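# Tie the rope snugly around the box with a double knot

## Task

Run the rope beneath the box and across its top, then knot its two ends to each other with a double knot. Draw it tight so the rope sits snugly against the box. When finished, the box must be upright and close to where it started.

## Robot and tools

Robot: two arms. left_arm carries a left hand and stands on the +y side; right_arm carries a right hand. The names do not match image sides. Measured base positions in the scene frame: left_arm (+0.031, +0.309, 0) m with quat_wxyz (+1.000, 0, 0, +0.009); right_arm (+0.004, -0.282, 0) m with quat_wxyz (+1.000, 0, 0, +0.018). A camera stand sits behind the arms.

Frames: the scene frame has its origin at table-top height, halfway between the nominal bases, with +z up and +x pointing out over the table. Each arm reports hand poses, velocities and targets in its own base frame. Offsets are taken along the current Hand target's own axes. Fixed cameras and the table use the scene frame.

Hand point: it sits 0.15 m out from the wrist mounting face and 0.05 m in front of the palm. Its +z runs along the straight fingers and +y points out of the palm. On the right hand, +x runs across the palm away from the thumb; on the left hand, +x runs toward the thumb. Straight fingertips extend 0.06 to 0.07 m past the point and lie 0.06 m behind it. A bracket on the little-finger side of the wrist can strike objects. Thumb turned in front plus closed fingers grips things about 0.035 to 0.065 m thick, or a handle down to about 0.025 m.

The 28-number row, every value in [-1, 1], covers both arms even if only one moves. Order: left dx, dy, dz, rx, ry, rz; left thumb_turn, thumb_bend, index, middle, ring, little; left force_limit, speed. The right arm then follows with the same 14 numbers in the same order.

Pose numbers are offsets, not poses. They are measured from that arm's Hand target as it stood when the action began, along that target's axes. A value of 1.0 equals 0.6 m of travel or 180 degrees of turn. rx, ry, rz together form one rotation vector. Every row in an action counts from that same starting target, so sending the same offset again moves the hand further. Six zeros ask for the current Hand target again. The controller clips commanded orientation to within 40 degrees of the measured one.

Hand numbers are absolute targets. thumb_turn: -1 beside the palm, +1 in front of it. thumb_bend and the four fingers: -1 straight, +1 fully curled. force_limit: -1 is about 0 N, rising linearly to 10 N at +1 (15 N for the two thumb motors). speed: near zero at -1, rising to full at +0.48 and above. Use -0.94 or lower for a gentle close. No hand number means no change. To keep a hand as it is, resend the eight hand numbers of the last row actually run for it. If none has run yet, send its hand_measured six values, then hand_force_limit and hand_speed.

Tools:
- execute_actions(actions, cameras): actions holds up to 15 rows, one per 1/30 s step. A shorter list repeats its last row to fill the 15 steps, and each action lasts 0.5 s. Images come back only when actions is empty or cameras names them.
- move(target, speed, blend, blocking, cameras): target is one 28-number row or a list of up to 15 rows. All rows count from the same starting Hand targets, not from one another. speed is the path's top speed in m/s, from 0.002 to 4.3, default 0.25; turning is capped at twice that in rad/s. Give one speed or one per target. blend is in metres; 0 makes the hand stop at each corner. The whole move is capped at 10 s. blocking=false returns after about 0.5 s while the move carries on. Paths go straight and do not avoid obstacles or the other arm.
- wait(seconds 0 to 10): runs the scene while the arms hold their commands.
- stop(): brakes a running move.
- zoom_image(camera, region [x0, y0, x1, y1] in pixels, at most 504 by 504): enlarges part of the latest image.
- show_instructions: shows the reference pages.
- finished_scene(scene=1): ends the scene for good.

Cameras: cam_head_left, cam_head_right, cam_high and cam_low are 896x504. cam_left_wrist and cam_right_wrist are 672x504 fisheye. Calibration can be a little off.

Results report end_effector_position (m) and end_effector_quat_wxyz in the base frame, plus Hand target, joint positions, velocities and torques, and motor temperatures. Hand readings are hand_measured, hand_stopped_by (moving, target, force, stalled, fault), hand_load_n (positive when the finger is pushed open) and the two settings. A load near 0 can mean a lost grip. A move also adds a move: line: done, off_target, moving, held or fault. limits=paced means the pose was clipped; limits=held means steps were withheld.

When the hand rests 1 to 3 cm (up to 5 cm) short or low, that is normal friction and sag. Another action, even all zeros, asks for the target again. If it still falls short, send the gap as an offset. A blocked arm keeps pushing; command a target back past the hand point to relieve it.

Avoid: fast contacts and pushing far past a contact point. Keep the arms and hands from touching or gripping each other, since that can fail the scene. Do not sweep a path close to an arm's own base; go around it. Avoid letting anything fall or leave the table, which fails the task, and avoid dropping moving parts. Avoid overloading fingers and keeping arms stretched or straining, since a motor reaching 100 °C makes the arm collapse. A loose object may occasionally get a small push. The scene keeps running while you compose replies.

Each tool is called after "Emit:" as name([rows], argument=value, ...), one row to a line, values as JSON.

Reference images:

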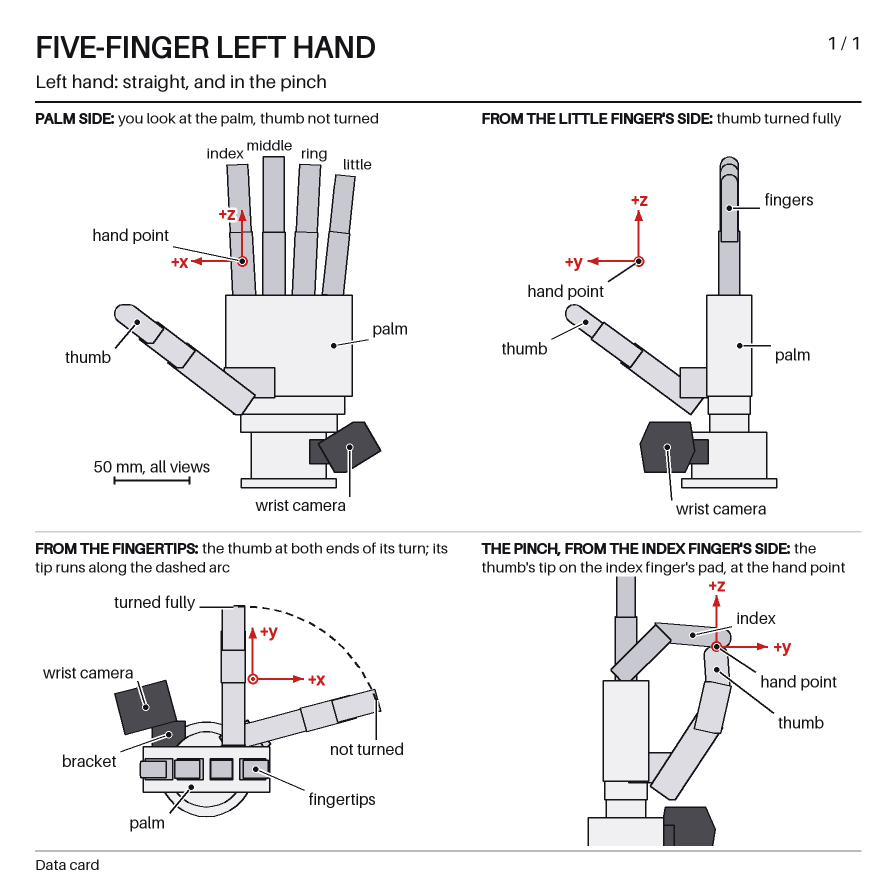

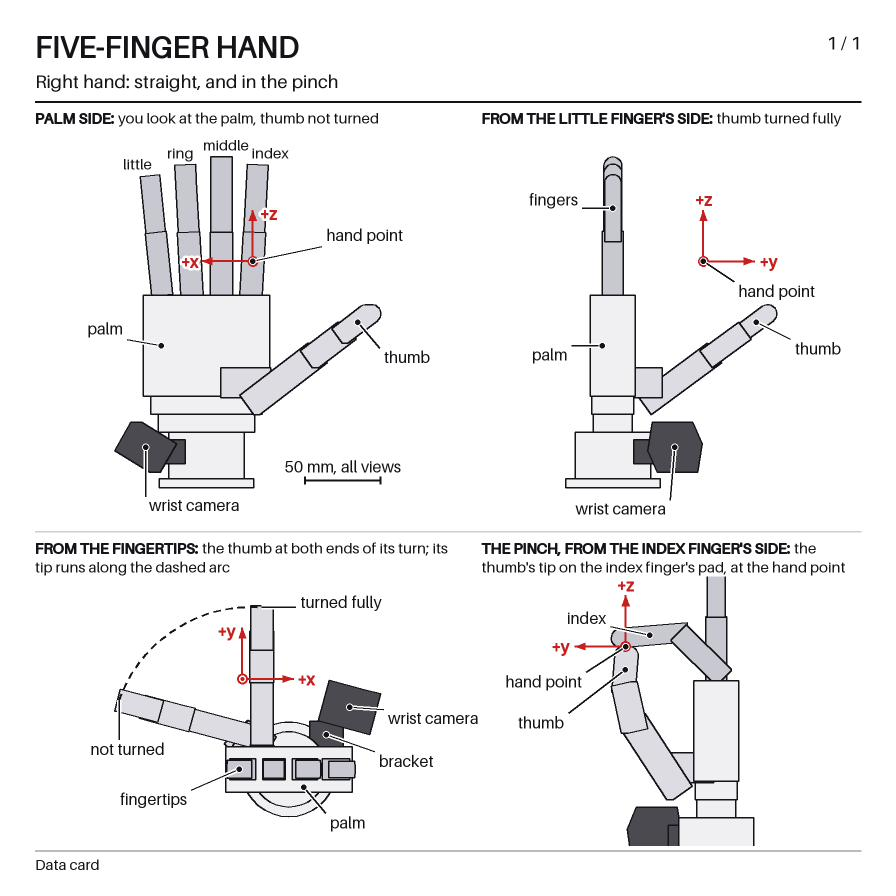

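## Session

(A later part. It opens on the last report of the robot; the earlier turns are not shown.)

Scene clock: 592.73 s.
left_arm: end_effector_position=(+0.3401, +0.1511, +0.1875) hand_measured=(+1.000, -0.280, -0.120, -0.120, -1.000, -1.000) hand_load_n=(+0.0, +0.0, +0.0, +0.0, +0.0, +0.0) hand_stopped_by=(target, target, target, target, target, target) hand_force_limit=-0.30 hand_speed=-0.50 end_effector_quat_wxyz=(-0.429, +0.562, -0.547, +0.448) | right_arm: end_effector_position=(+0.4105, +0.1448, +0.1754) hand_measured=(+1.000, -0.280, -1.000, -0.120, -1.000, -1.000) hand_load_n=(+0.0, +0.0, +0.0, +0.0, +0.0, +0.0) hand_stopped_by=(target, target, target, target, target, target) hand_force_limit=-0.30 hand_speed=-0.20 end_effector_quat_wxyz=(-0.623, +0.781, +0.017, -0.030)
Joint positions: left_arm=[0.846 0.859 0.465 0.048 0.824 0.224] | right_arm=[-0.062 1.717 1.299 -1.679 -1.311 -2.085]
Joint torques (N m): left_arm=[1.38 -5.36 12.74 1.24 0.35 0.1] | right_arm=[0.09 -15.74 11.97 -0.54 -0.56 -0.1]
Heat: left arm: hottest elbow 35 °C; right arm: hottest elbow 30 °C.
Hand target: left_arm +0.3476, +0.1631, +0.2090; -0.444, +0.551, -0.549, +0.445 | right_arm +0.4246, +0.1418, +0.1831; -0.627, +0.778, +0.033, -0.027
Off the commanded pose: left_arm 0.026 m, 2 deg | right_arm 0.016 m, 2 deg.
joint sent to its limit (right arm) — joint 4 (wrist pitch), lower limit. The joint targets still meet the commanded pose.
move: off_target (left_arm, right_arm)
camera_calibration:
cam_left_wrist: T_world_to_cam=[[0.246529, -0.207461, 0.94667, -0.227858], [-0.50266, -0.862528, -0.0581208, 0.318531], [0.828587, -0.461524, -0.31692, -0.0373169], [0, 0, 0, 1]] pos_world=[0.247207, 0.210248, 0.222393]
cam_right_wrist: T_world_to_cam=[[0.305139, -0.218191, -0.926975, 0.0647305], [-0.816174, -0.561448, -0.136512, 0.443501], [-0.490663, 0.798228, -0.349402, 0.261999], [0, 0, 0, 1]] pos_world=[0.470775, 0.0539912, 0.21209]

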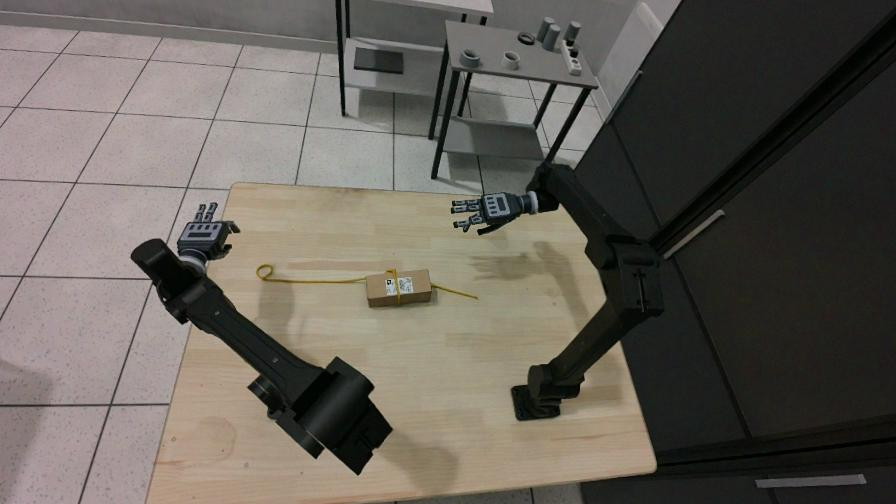

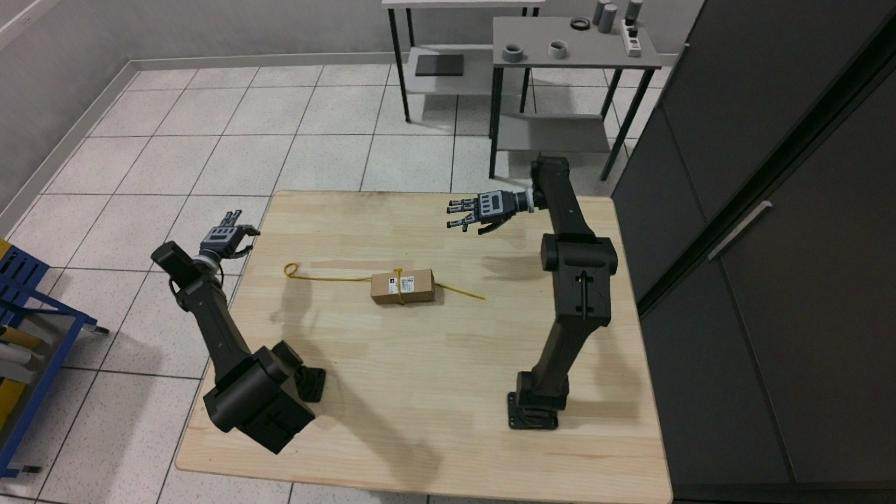

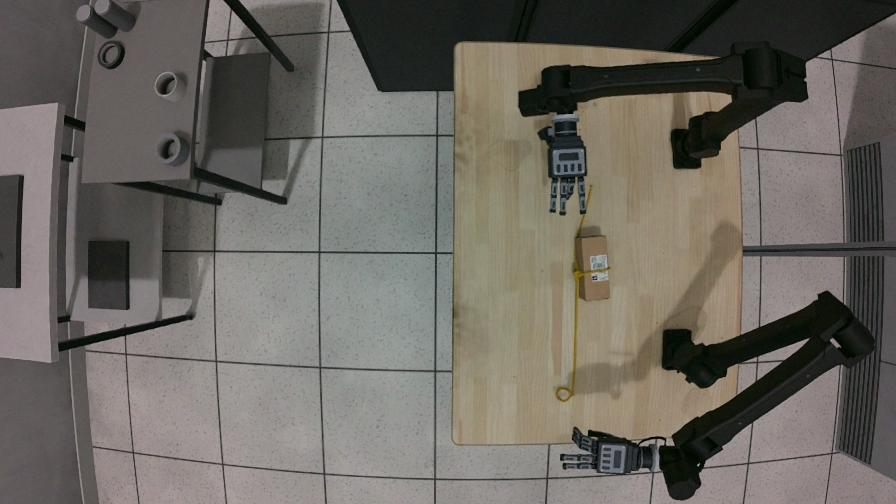

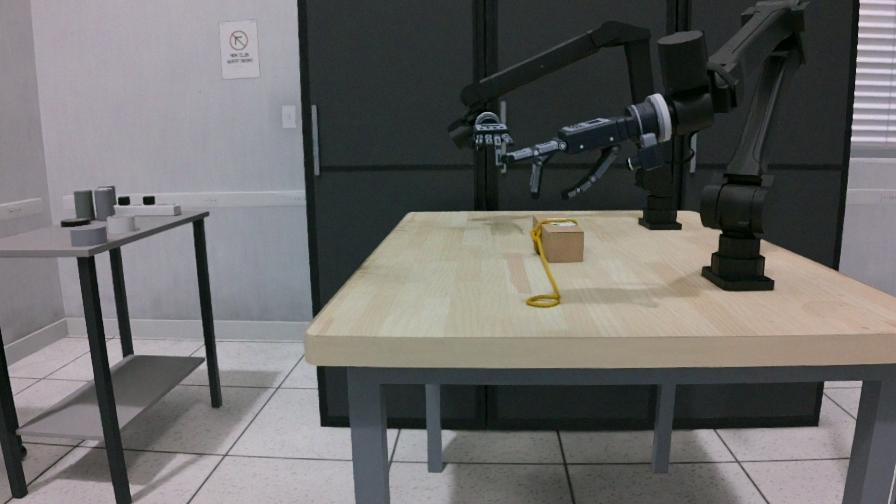

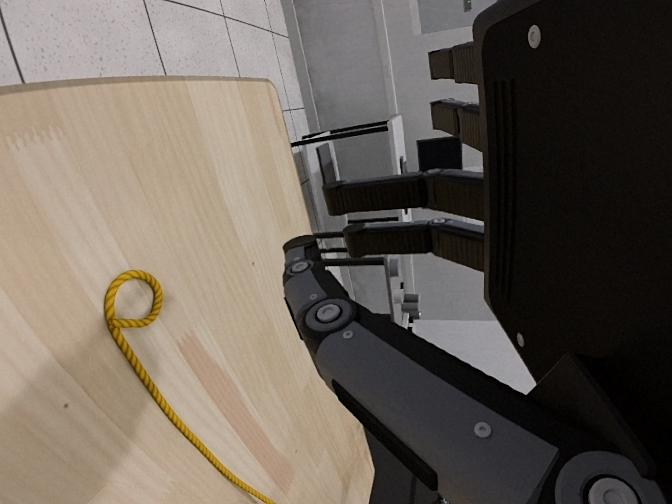

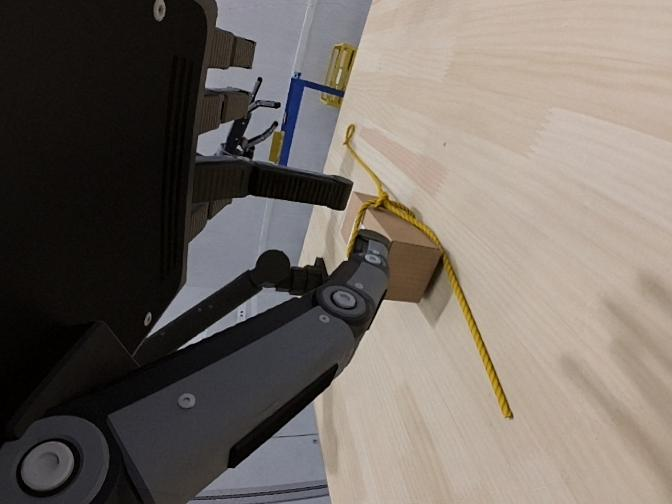

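Emit:
move(target=[0.3711,0.121,-0.0898,0,0.4346,0.0933,-1,-1,-1,-1,-1,-1,-0.3,0.0,0,0,0,0,0,0,1,-0.28,-1,-0.12,-1,-1,-0.3,-0.2], speed=0.2, cameras=["cam_left_wrist", "cam_high", "cam_low"])

Scene clock: 600.57 s.
left_arm: end_effector_position=(+0.2695, -0.0634, +0.1428) hand_measured=(-1.000, -1.000, -1.000, -1.000, -1.000, -1.000) hand_load_n=(+0.0, +0.0, +0.0, +0.0, +0.0, +0.0) hand_stopped_by=(target, target, target, target, target, target) hand_force_limit=-0.30 hand_speed=0.00 end_effector_quat_wxyz=(+0.062, -0.111, +0.790, -0.600) | right_arm: end_effector_position=(+0.4106, +0.1448, +0.1753) hand_measured=(+1.000, -0.280, -1.000, -0.120, -1.000, -1.000) hand_load_n=(+0.0, +0.0, +0.0, +0.0, +0.0, +0.0) hand_stopped_by=(target, target, target, target, target, target) hand_force_limit=-0.30 hand_speed=-0.20 end_effector_quat_wxyz=(-0.623, +0.781, +0.018, -0.030)
Joint positions: left_arm=[0.402 1.316 0.773 -1.541 1.254 2.07] | right_arm=[-0.062 1.717 1.299 -1.679 -1.311 -2.086]
Joint torques (N m): left_arm=[-0.09 -8.82 9.36 -0.79 0.58 0.09] | right_arm=[0.09 -15.62 12 -0.5 -0.57 -0.12]
Heat: left arm: hottest elbow 36 °C; right arm: hottest elbow 31 °C.
Hand target: left_arm +0.2799, -0.0597, +0.1501; +0.055, -0.068, +0.774, -0.627 | right_arm +0.4246, +0.1418, +0.1831; -0.627, +0.778, +0.033, -0.027
Off the commanded pose: left_arm 0.013 m, 6 deg | right_arm 0.016 m, 2 deg.
joint sent to its limit (left arm) — joint 6 (wrist roll), upper limit. The joint targets are off in orientation, not in position.
joint sent to its limit (right arm) — joint 4 (wrist pitch), lower limit. The joint targets still meet the commanded pose.
move: off_target (left_arm, right_arm)
camera_calibration:
cam_left_wrist: T_world_to_cam=[[-0.127973, -0.328854, 0.93567, -0.117859], [-0.961158, 0.273737, -0.0352508, 0.287811], [-0.244535, -0.903838, -0.351111, 0.174004], [0, 0, 0, 1]] pos_world=[0.304099, 0.0397285, 0.181517]
Images, in order (width x height): cam_high 896x504, cam_low 896x504, cam_left_wrist 672x504.

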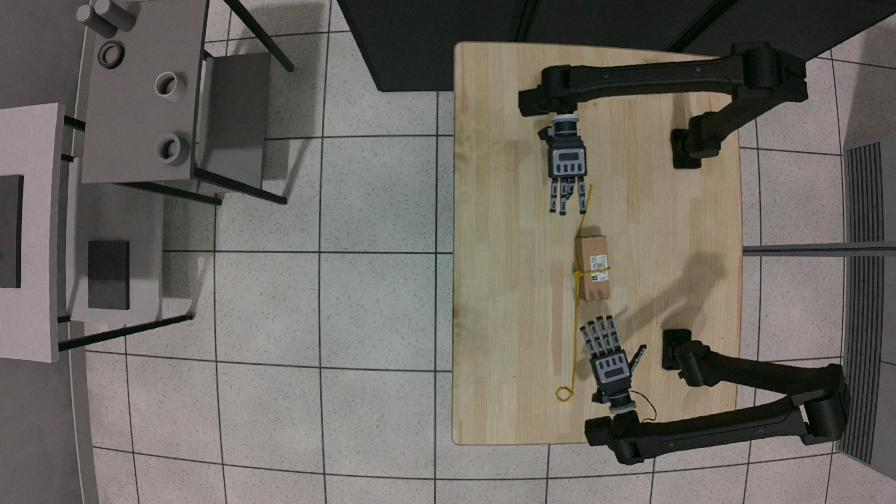

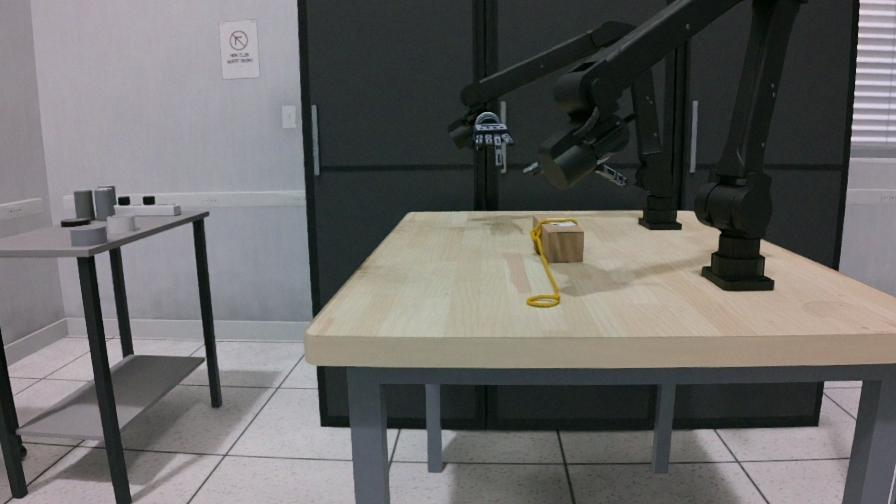

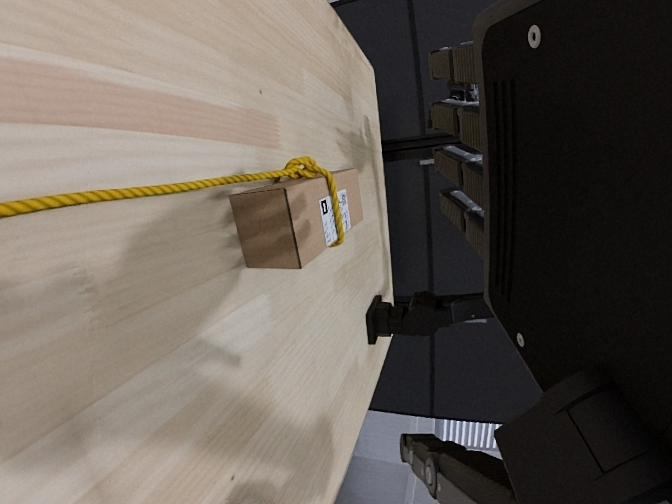

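Emit:
zoom_image(camera="cam_left_wrist", region=[210, 130, 400, 290])

Emit:
zoom_image(camera="cam_high", region=[545, 220, 665, 420])

Scaled by 2.653 from the camera's 672x504 image, which has a finer 960x720 frame.

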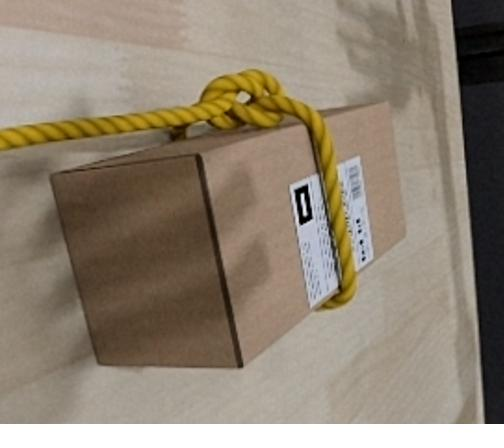

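Scaled by 2.520 from the camera's 896x504 image, which has a finer 1280x720 frame.

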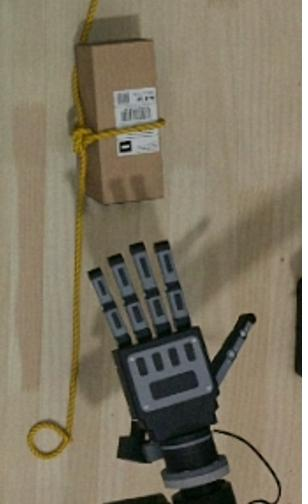

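Emit:
zoom_image(camera="cam_left_wrist", region=[265, 140, 355, 250])

Scaled by 4.582 from the camera's 672x504 image, which has a finer 960x720 frame.

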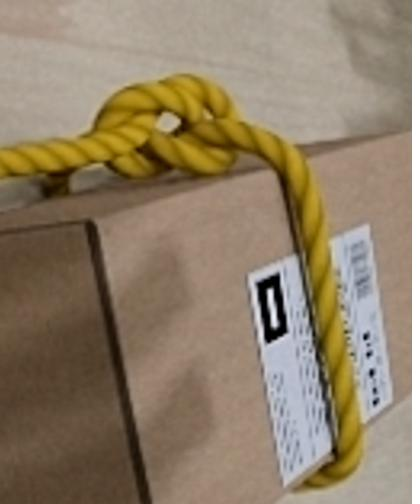

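Emit:
move(target=[0.0295,0.2048,0.038,0,0,0,-1,-1,-1,-1,-1,-1,-0.3,0.0,0,0,0,0,0,0,1,-0.28,-1,-0.12,-1,-1,-0.3,-0.2], speed=0.12, cameras=["cam_left_wrist", "cam_high", "cam_low"])

Scene clock: 603.07 s.
left_arm: end_effector_position=(+0.2623, -0.0627, +0.0292) hand_measured=(-1.000, -1.000, -1.000, -1.000, -1.000, -1.000) hand_load_n=(+0.0, +0.0, +0.0, +0.0, +0.0, +0.0) hand_stopped_by=(target, target, target, target, target, target) hand_force_limit=-0.30 hand_speed=0.00 end_effector_quat_wxyz=(+0.064, -0.104, +0.797, -0.591) | right_arm: end_effector_position=(+0.4106, +0.1448, +0.1753) hand_measured=(+1.000, -0.280, -1.000, -0.120, -1.000, -1.000) hand_load_n=(+0.0, +0.0, +0.0, +0.0, +0.0, +0.0) hand_stopped_by=(target, target, target, target, target, target) hand_force_limit=-0.30 hand_speed=-0.20 end_effector_quat_wxyz=(-0.623, +0.781, +0.018, -0.030)
Joint positions: left_arm=[0.405 1.542 0.626 -1.152 1.23 2.07] | right_arm=[-0.062 1.717 1.299 -1.679 -1.311 -2.086]
Joint torques (N m): left_arm=[1.44 -9.88 3.86 0.03 0.69 0.08] | right_arm=[-0.09 -15.74 12.01 -0.53 -0.57 -0.1]
Heat: left arm: hottest elbow 36 °C; right arm: hottest elbow 31 °C.
Hand target: left_arm +0.2619, -0.0597, +0.0251; +0.055, -0.068, +0.774, -0.627 | right_arm +0.4246, +0.1418, +0.1831; -0.627, +0.778, +0.033, -0.027
Off the commanded pose: left_arm 0.005 m, 7 deg | right_arm 0.016 m, 2 deg.
joint sent to its limit (left arm) — joint 6 (wrist roll), upper limit. The joint targets are off in orientation, not in position.
joint sent to its limit (right arm) — joint 4 (wrist pitch), lower limit. The joint targets still meet the commanded pose.
move: off_target (left_arm, right_arm)
camera_calibration:
cam_left_wrist: T_world_to_cam=[[-0.137883, -0.351169, 0.926104, -0.0108257], [-0.958447, 0.283072, -0.0353602, 0.276447], [-0.249736, -0.892497, -0.375607, 0.135868], [0, 0, 0, 1]] pos_world=[0.297398, 0.0392059, 0.070834]
Images, in order (width x height): cam_high 896x504, cam_low 896x504, cam_left_wrist 672x504.

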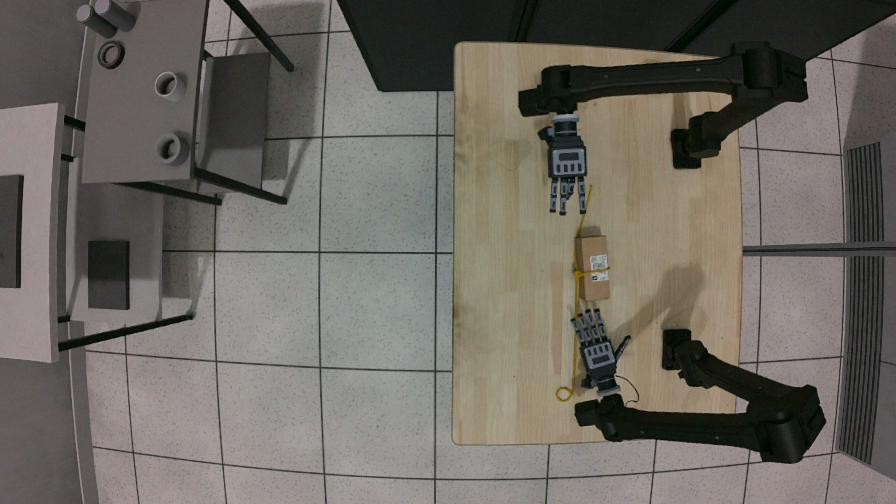

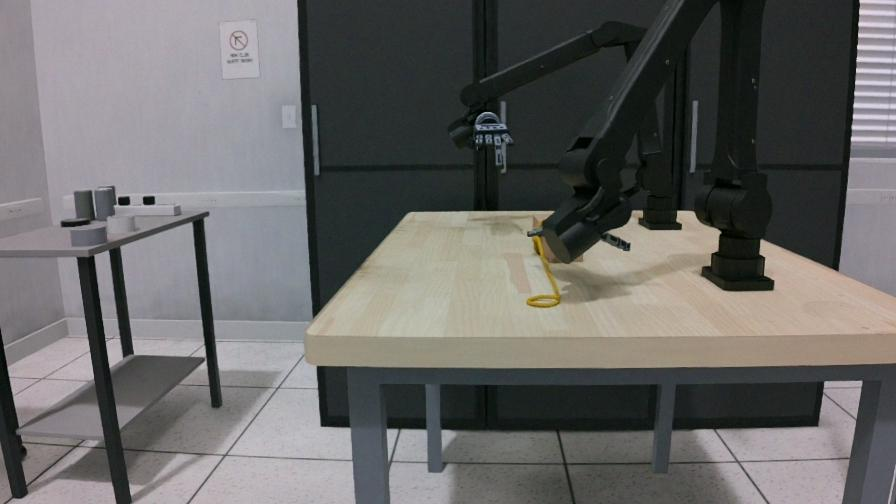

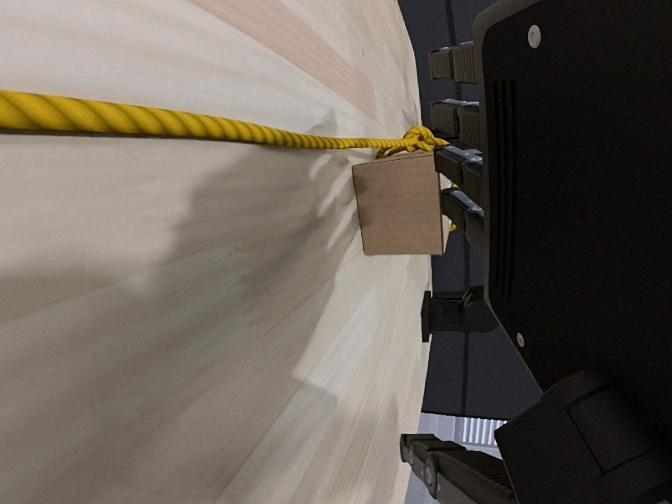

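Emit:
zoom_image(camera="cam_high", region=[550, 220, 650, 400])

Emit:
zoom_image(camera="cam_low", region=[500, 180, 660, 300])

Scaled by 2.800 from the camera's 896x504 image, which has a finer 1280x720 frame.

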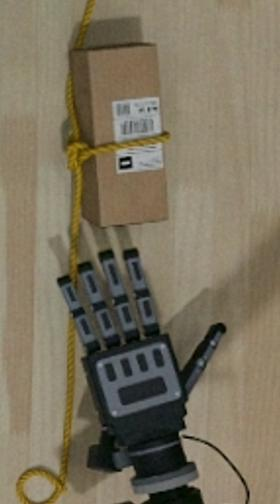

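Scaled by 3.150 from the camera's 896x504 image, which has a finer 1280x720 frame.

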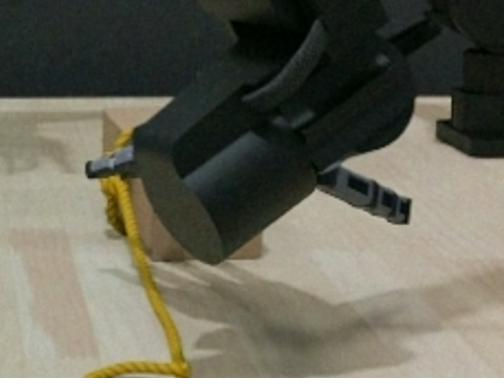

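Emit:
move([
  [0,0.0196,0.0041,0,0,0,-1,-1,-1,-1,-1,-1,-0.3,0.0,0,0,0,0,0,0,1,-0.28,-1,-0.12,-1,-1,-0.3,-0.2],
  [0.0131,0.0042,0.0764,0,0,0,-1,-1,-1,-1,-1,-1,-0.3,0.0,0,0,0,0,0,0,1,-0.28,-1,-0.12,-1,-1,-0.3,-0.2],
], speed=0.05, cameras=["cam_high", "cam_low", "cam_left_wrist"])

Scene clock: 606.63 s.
left_arm: end_effector_position=(+0.2651, -0.1010, +0.0162) hand_measured=(-1.000, -1.000, -1.000, -1.000, -1.000, -1.000) hand_load_n=(+0.0, +0.0, +0.0, +0.5, +0.0, +0.0) hand_stopped_by=(target, target, target, target, target, target) hand_force_limit=-0.30 hand_speed=0.00 end_effector_quat_wxyz=(+0.062, -0.066, +0.775, -0.625) | right_arm: end_effector_position=(+0.4106, +0.1448, +0.1753) hand_measured=(+1.000, -0.280, -1.000, -0.120, -1.000, -1.000) hand_load_n=(+0.0, +0.0, -0.5, +0.0, -0.5, +0.0) hand_stopped_by=(target, target, target, target, target, target) hand_force_limit=-0.30 hand_speed=-0.20 end_effector_quat_wxyz=(-0.623, +0.781, +0.018, -0.030)
Joint positions: left_arm=[0.293 1.611 0.598 -1.027 1.333 2.065] | right_arm=[-0.062 1.717 1.299 -1.679 -1.311 -2.086]
Joint torques (N m): left_arm=[-0.26 -10.23 3.14 0.2 0.85 -0.1] | right_arm=[0.15 -15.62 12.01 -0.5 -0.57 -0.11]
Heat: left arm: hottest elbow 36 °C; right arm: hottest elbow 32 °C.
Hand target: left_arm +0.2619, -0.1048, +0.0131; +0.055, -0.068, +0.774, -0.627 | right_arm +0.4246, +0.1418, +0.1831; -0.627, +0.778, +0.033, -0.027
Off the commanded pose: left_arm 0.006 m, 1 deg | right_arm 0.016 m, 2 deg.
joint sent to its limit (right arm) — joint 4 (wrist pitch), lower limit. The joint targets still meet the commanded pose.
move: off_target (right_arm)
camera_calibration:
cam_left_wrist: T_world_to_cam=[[-0.206099, -0.268252, 0.941044, 0.0143582], [-0.935331, 0.336596, -0.108898, 0.290025], [-0.287539, -0.902632, -0.320276, 0.105609], [0, 0, 0, 1]] pos_world=[0.304595, 0.00155663, 0.0518955]
Images, in order (width x height): cam_high 896x504, cam_low 896x504, cam_left_wrist 672x504.

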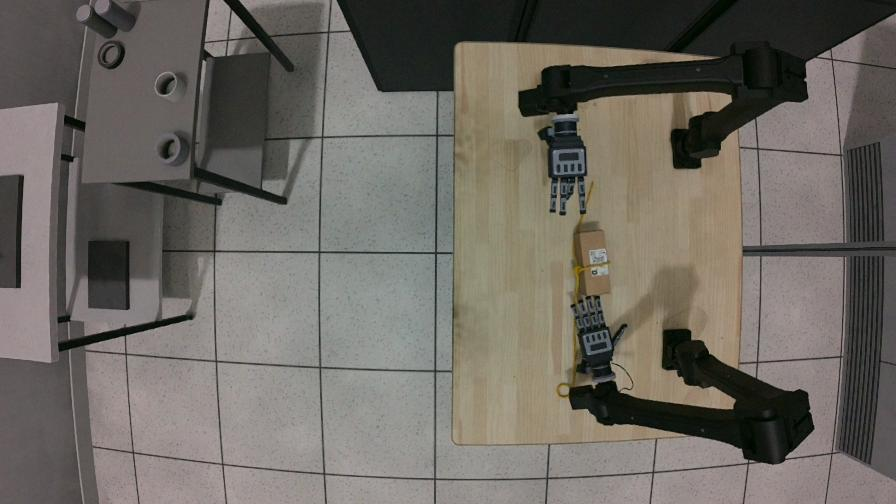

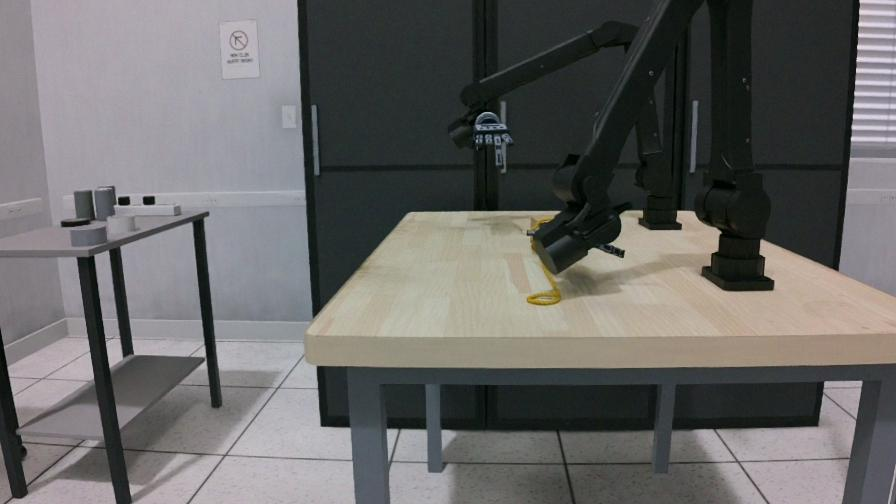

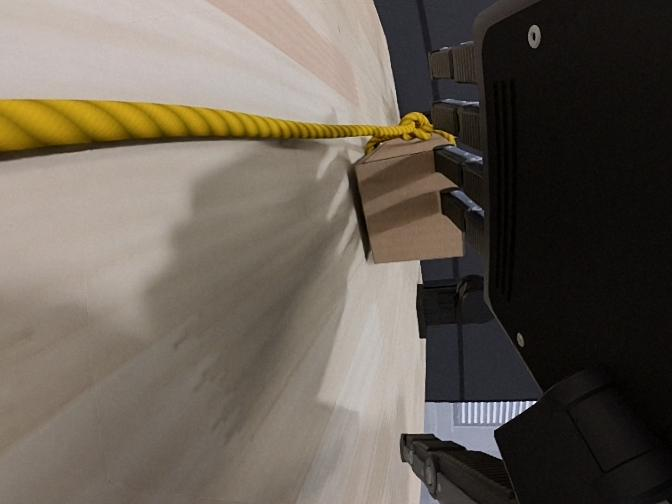

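Emit:
zoom_image(camera="cam_high", region=[550, 210, 650, 390])

Scaled by 2.800 from the camera's 896x504 image, which has a finer 1280x720 frame.

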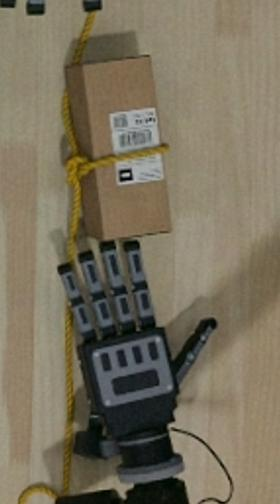

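Emit:
move([
  [-0.0058,0.0068,-0.0321,0,0,0,-1,-1,-1,-1,-1,-1,-0.3,0.0,0,0,0,0,0,0,1,-0.28,-1,-0.12,-1,-1,-0.3,-0.2],
  [-0.0452,0.0054,-0.0253,0,0,0,-1,-1,-1,-1,-1,-1,-0.3,0.0,0,0,0,0,0,0,1,-0.28,-1,-0.12,-1,-1,-0.3,-0.2],
  [-0.0342,-0.0076,0.0357,0,0,0,-1,-1,-1,-1,-1,-1,-0.3,0.0,0,0,0,0,0,0,1,-0.28,-1,-0.12,-1,-1,-0.3,-0.2],
], speed=0.05, cameras=["cam_high", "cam_left_wrist"])

Emit:
zoom_image(camera="cam_high", region=[550, 210, 650, 390])

Scene clock: 610.63 s.
left_arm: end_effector_position=(+0.2872, -0.1197, +0.0120) hand_measured=(-1.000, -1.000, -1.000, -1.000, -1.000, -1.000) hand_load_n=(-0.5, +0.0, -0.5, +0.0, +0.0, +0.0) hand_stopped_by=(target, target, target, target, target, target) hand_force_limit=-0.30 hand_speed=0.00 end_effector_quat_wxyz=(+0.055, -0.073, +0.773, -0.628) | right_arm: end_effector_position=(+0.4106, +0.1448, +0.1753) hand_measured=(+1.000, -0.280, -1.000, -0.120, -1.000, -1.000) hand_load_n=(+0.0, +0.0, +0.0, +0.5, +0.0, +0.0) hand_stopped_by=(target, target, target, target, target, target) hand_force_limit=-0.30 hand_speed=-0.20 end_effector_quat_wxyz=(-0.623, +0.781, +0.018, -0.030)
Joint positions: left_arm=[0.211 1.598 0.587 -0.705 1.363 1.712] | right_arm=[-0.062 1.717 1.299 -1.679 -1.311 -2.086]
Joint torques (N m): left_arm=[-0.26 -12.4 3.59 0.54 0.79 -0.12] | right_arm=[0.09 -15.74 11.96 -0.47 -0.56 -0.11]
Heat: left arm: hottest elbow 35 °C; right arm: hottest elbow 32 °C.
Hand target: left_arm +0.2858, -0.1227, +0.0131; +0.055, -0.068, +0.774, -0.627 | right_arm +0.4246, +0.1418, +0.1831; -0.627, +0.778, +0.033, -0.027
Off the commanded pose: left_arm 0.003 m, 1 deg | right_arm 0.016 m, 2 deg.
joint sent to its limit (right arm) — joint 4 (wrist pitch), lower limit. The joint targets still meet the commanded pose.
move: off_target (right_arm)
camera_calibration:
cam_left_wrist: T_world_to_cam=[[-0.189005, -0.259926, 0.946951, 0.0138268], [-0.937337, 0.335202, -0.0950773, 0.31673], [-0.292707, -0.905582, -0.306993, 0.0946777], [0, 0, 0, 1]] pos_world=[0.327209, -0.0168362, 0.0460859]
Images, in order (width x height): cam_high 896x504, cam_left_wrist 672x504.

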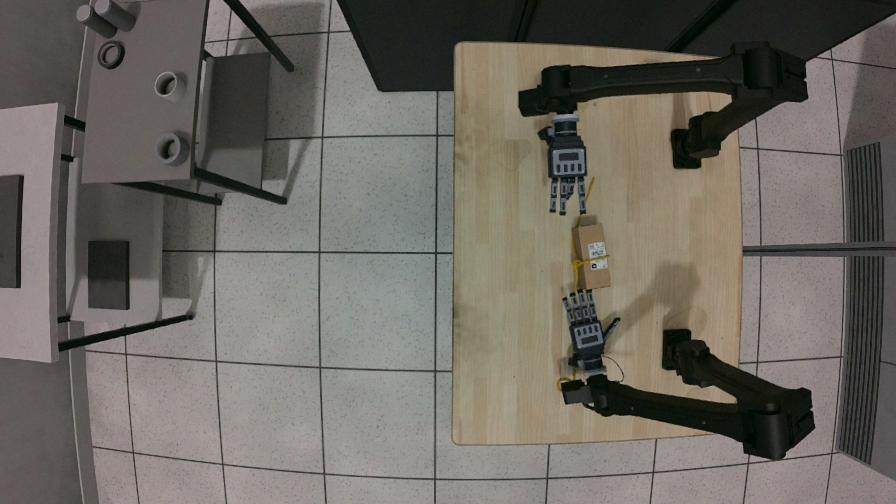

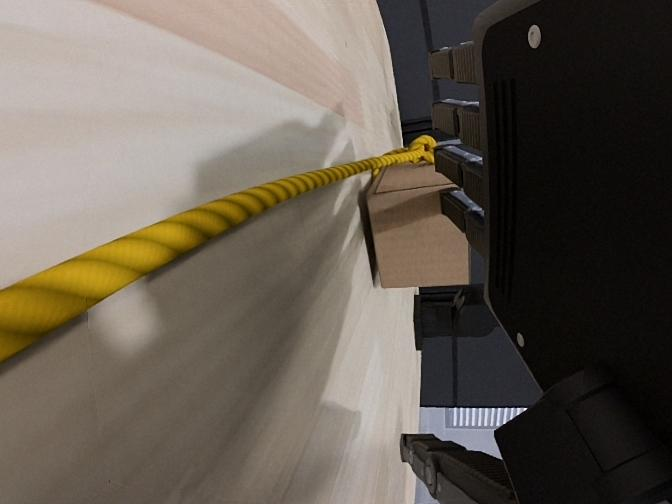

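Scaled by 2.800 from the camera's 896x504 image, which has a finer 1280x720 frame.

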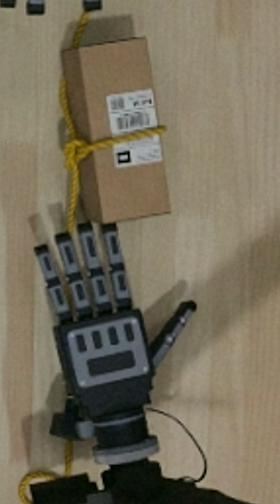

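Emit:
move([
  [0.0,-0.0100,-0.0500,0,0,0,-1,-1,-1,-1,-1,-1,-0.3,0.0,0,0,0,0,0,0,1,-0.28,-1,-0.12,-1,-1,-0.3,-0.2],
  [0.0,-0.2400,-0.1600,0,0,0,-1,-1,-1,-1,-1,-1,-0.3,0.0,0,0,0,0,0,0,1,-0.28,-1,-0.12,-1,-1,-0.3,-0.2],
], speed=0.12, cameras=["all"])

Emit:
zoom_image(camera="cam_low", region=[500, 190, 620, 290])

Emit:
zoom_image(camera="cam_head_left", region=[340, 240, 460, 330])

Emit:
zoom_image(camera="cam_high", region=[560, 205, 625, 305])

Emit:
zoom_image(camera="cam_left_wrist", region=[220, 100, 420, 300])

Scene clock: 614.87 s.
left_arm: end_effector_position=(+0.2640, -0.0681, +0.1627) hand_measured=(-1.000, -1.000, -1.000, -1.000, -1.000, -1.000) hand_load_n=(-0.5, +0.0, +0.0, +0.0, +0.0, +0.0) hand_stopped_by=(target, target, target, target, target, target) hand_force_limit=-0.30 hand_speed=0.00 end_effector_quat_wxyz=(+0.051, -0.110, +0.791, -0.600) | right_arm: end_effector_position=(+0.4106, +0.1448, +0.1753) hand_measured=(+1.000, -0.280, -1.000, -0.120, -1.000, -1.000) hand_load_n=(+0.0, +0.0, +0.0, +0.0, +0.0, +0.0) hand_stopped_by=(target, target, target, target, target, target) hand_force_limit=-0.30 hand_speed=-0.20 end_effector_quat_wxyz=(-0.623, +0.781, +0.018, -0.030)
Joint positions: left_arm=[0.389 1.282 0.801 -1.618 1.248 2.07] | right_arm=[-0.062 1.717 1.299 -1.679 -1.311 -2.086]
Joint torques (N m): left_arm=[1.55 -9.93 9.68 -0.81 0.57 0.08] | right_arm=[0.26 -15.56 12.03 -0.58 -0.56 -0.11]
Heat: left arm: hottest elbow 35 °C; right arm: hottest elbow 32 °C.
Hand target: left_arm +0.2748, -0.0596, +0.1740; +0.055, -0.068, +0.774, -0.627 | right_arm +0.4246, +0.1418, +0.1831; -0.627, +0.778, +0.033, -0.027
Off the commanded pose: left_arm 0.018 m, 6 deg | right_arm 0.016 m, 2 deg.
joint sent to its limit (left arm) — joint 6 (wrist roll), upper limit. The joint targets are off in orientation, not in position.
joint sent to its limit (right arm) — joint 4 (wrist pitch), lower limit. The joint targets still meet the commanded pose.
move: off_target (left_arm, right_arm)
camera_calibration:
cam_left_wrist: T_world_to_cam=[[-0.117921, -0.32554, 0.938146, -0.141646], [-0.957127, 0.288974, -0.0200317, 0.281942], [-0.264579, -0.900288, -0.345659, 0.180178], [0, 0, 0, 1]] pos_world=[0.300822, 0.0346263, 0.200813]
cam_right_wrist: T_world_to_cam=[[0.305915, -0.21802, -0.92676, 0.0642787], [-0.815937, -0.561622, -0.137212, 0.443627], [-0.490574, 0.798153, -0.349699, 0.262073], [0, 0, 0, 1]] pos_world=[0.470874, 0.0539907, 0.212088]

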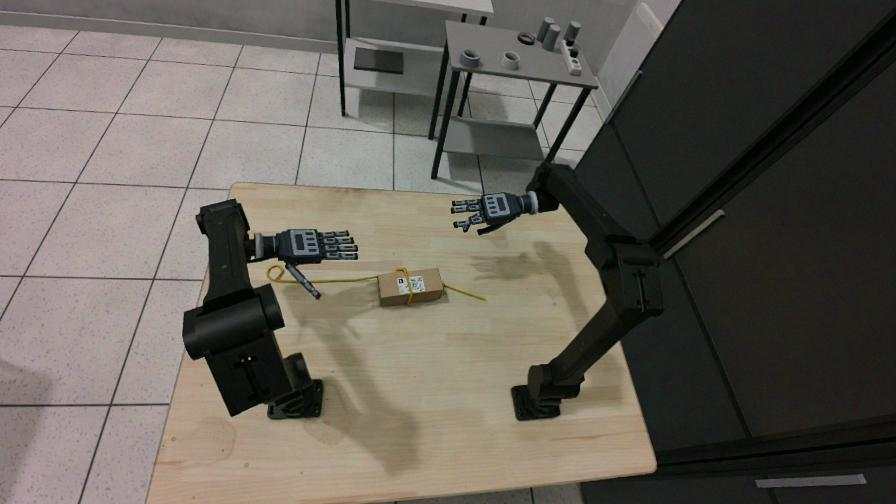

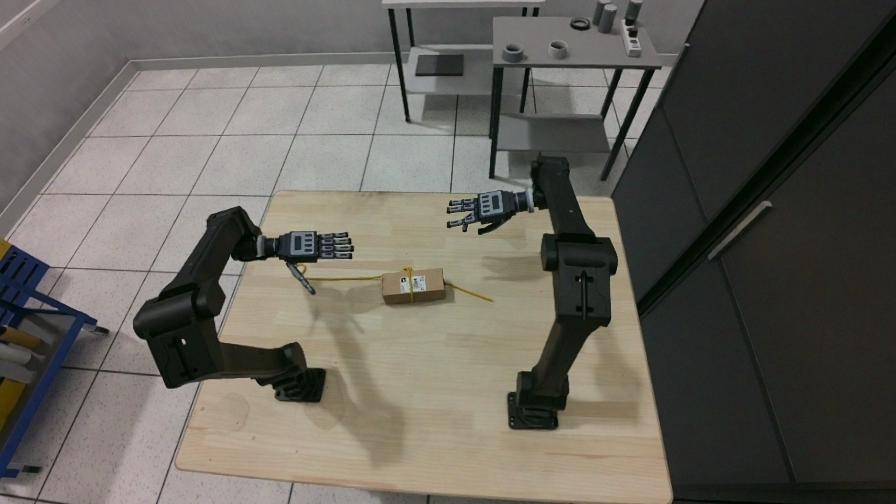

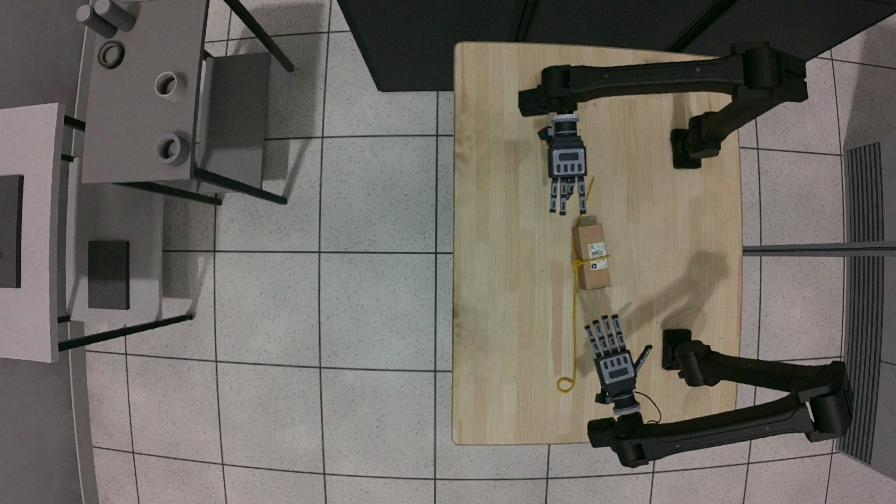

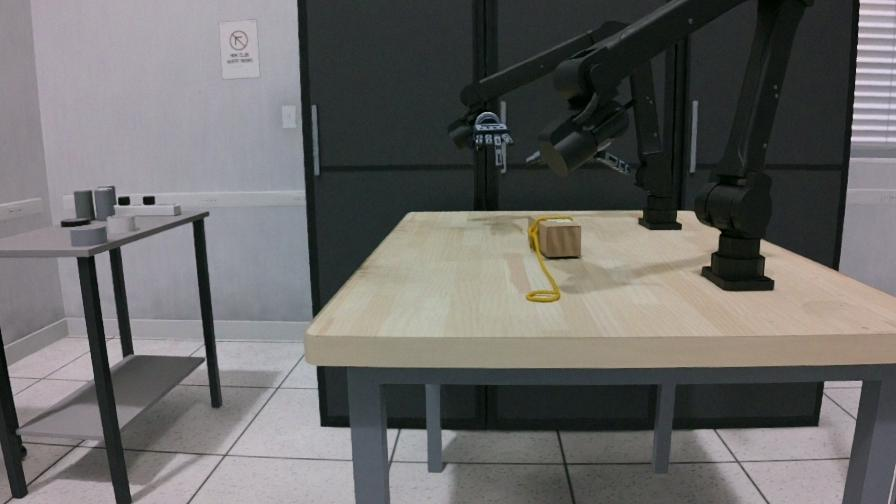

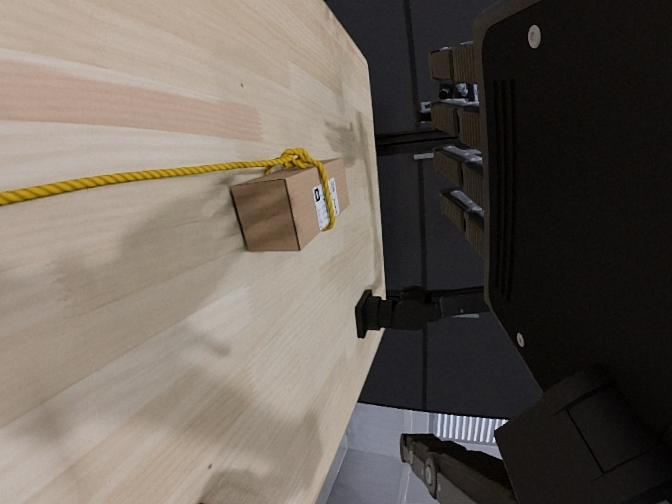

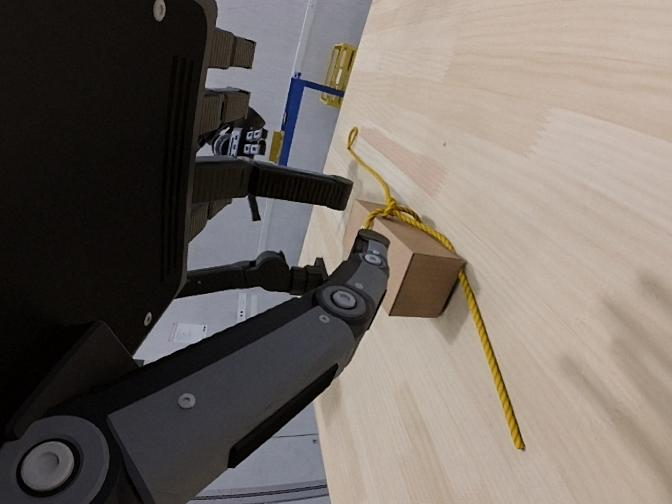

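Scaled by 4.200 from the camera's 896x504 image, which has a finer 1280x720 frame.

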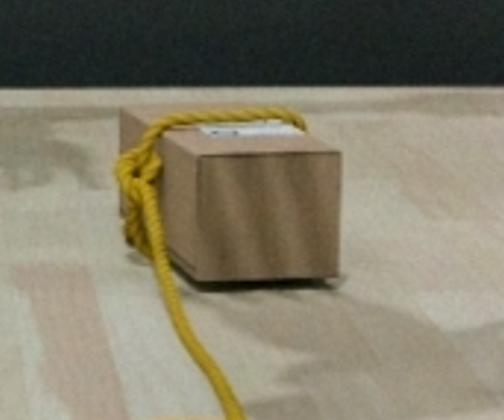

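Scaled by 4.200 from the camera's 896x504 image, which has a finer 1280x720 frame.

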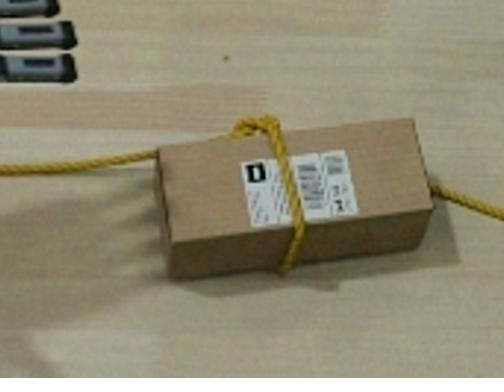

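Scaled by 5.040 from the camera's 896x504 image, which has a finer 1280x720 frame.

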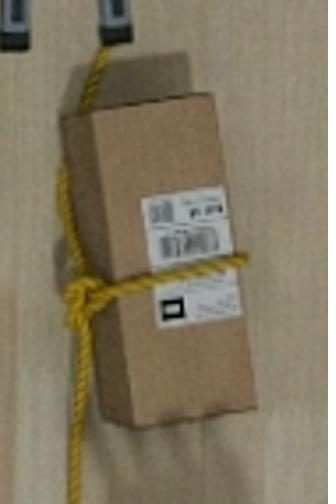

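Scaled by 2.520 from the camera's 672x504 image, which has a finer 960x720 frame.

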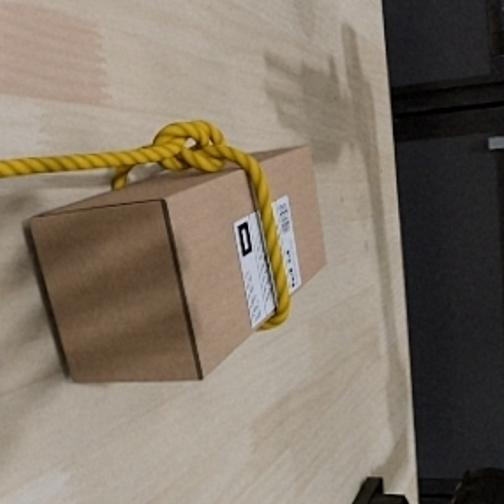

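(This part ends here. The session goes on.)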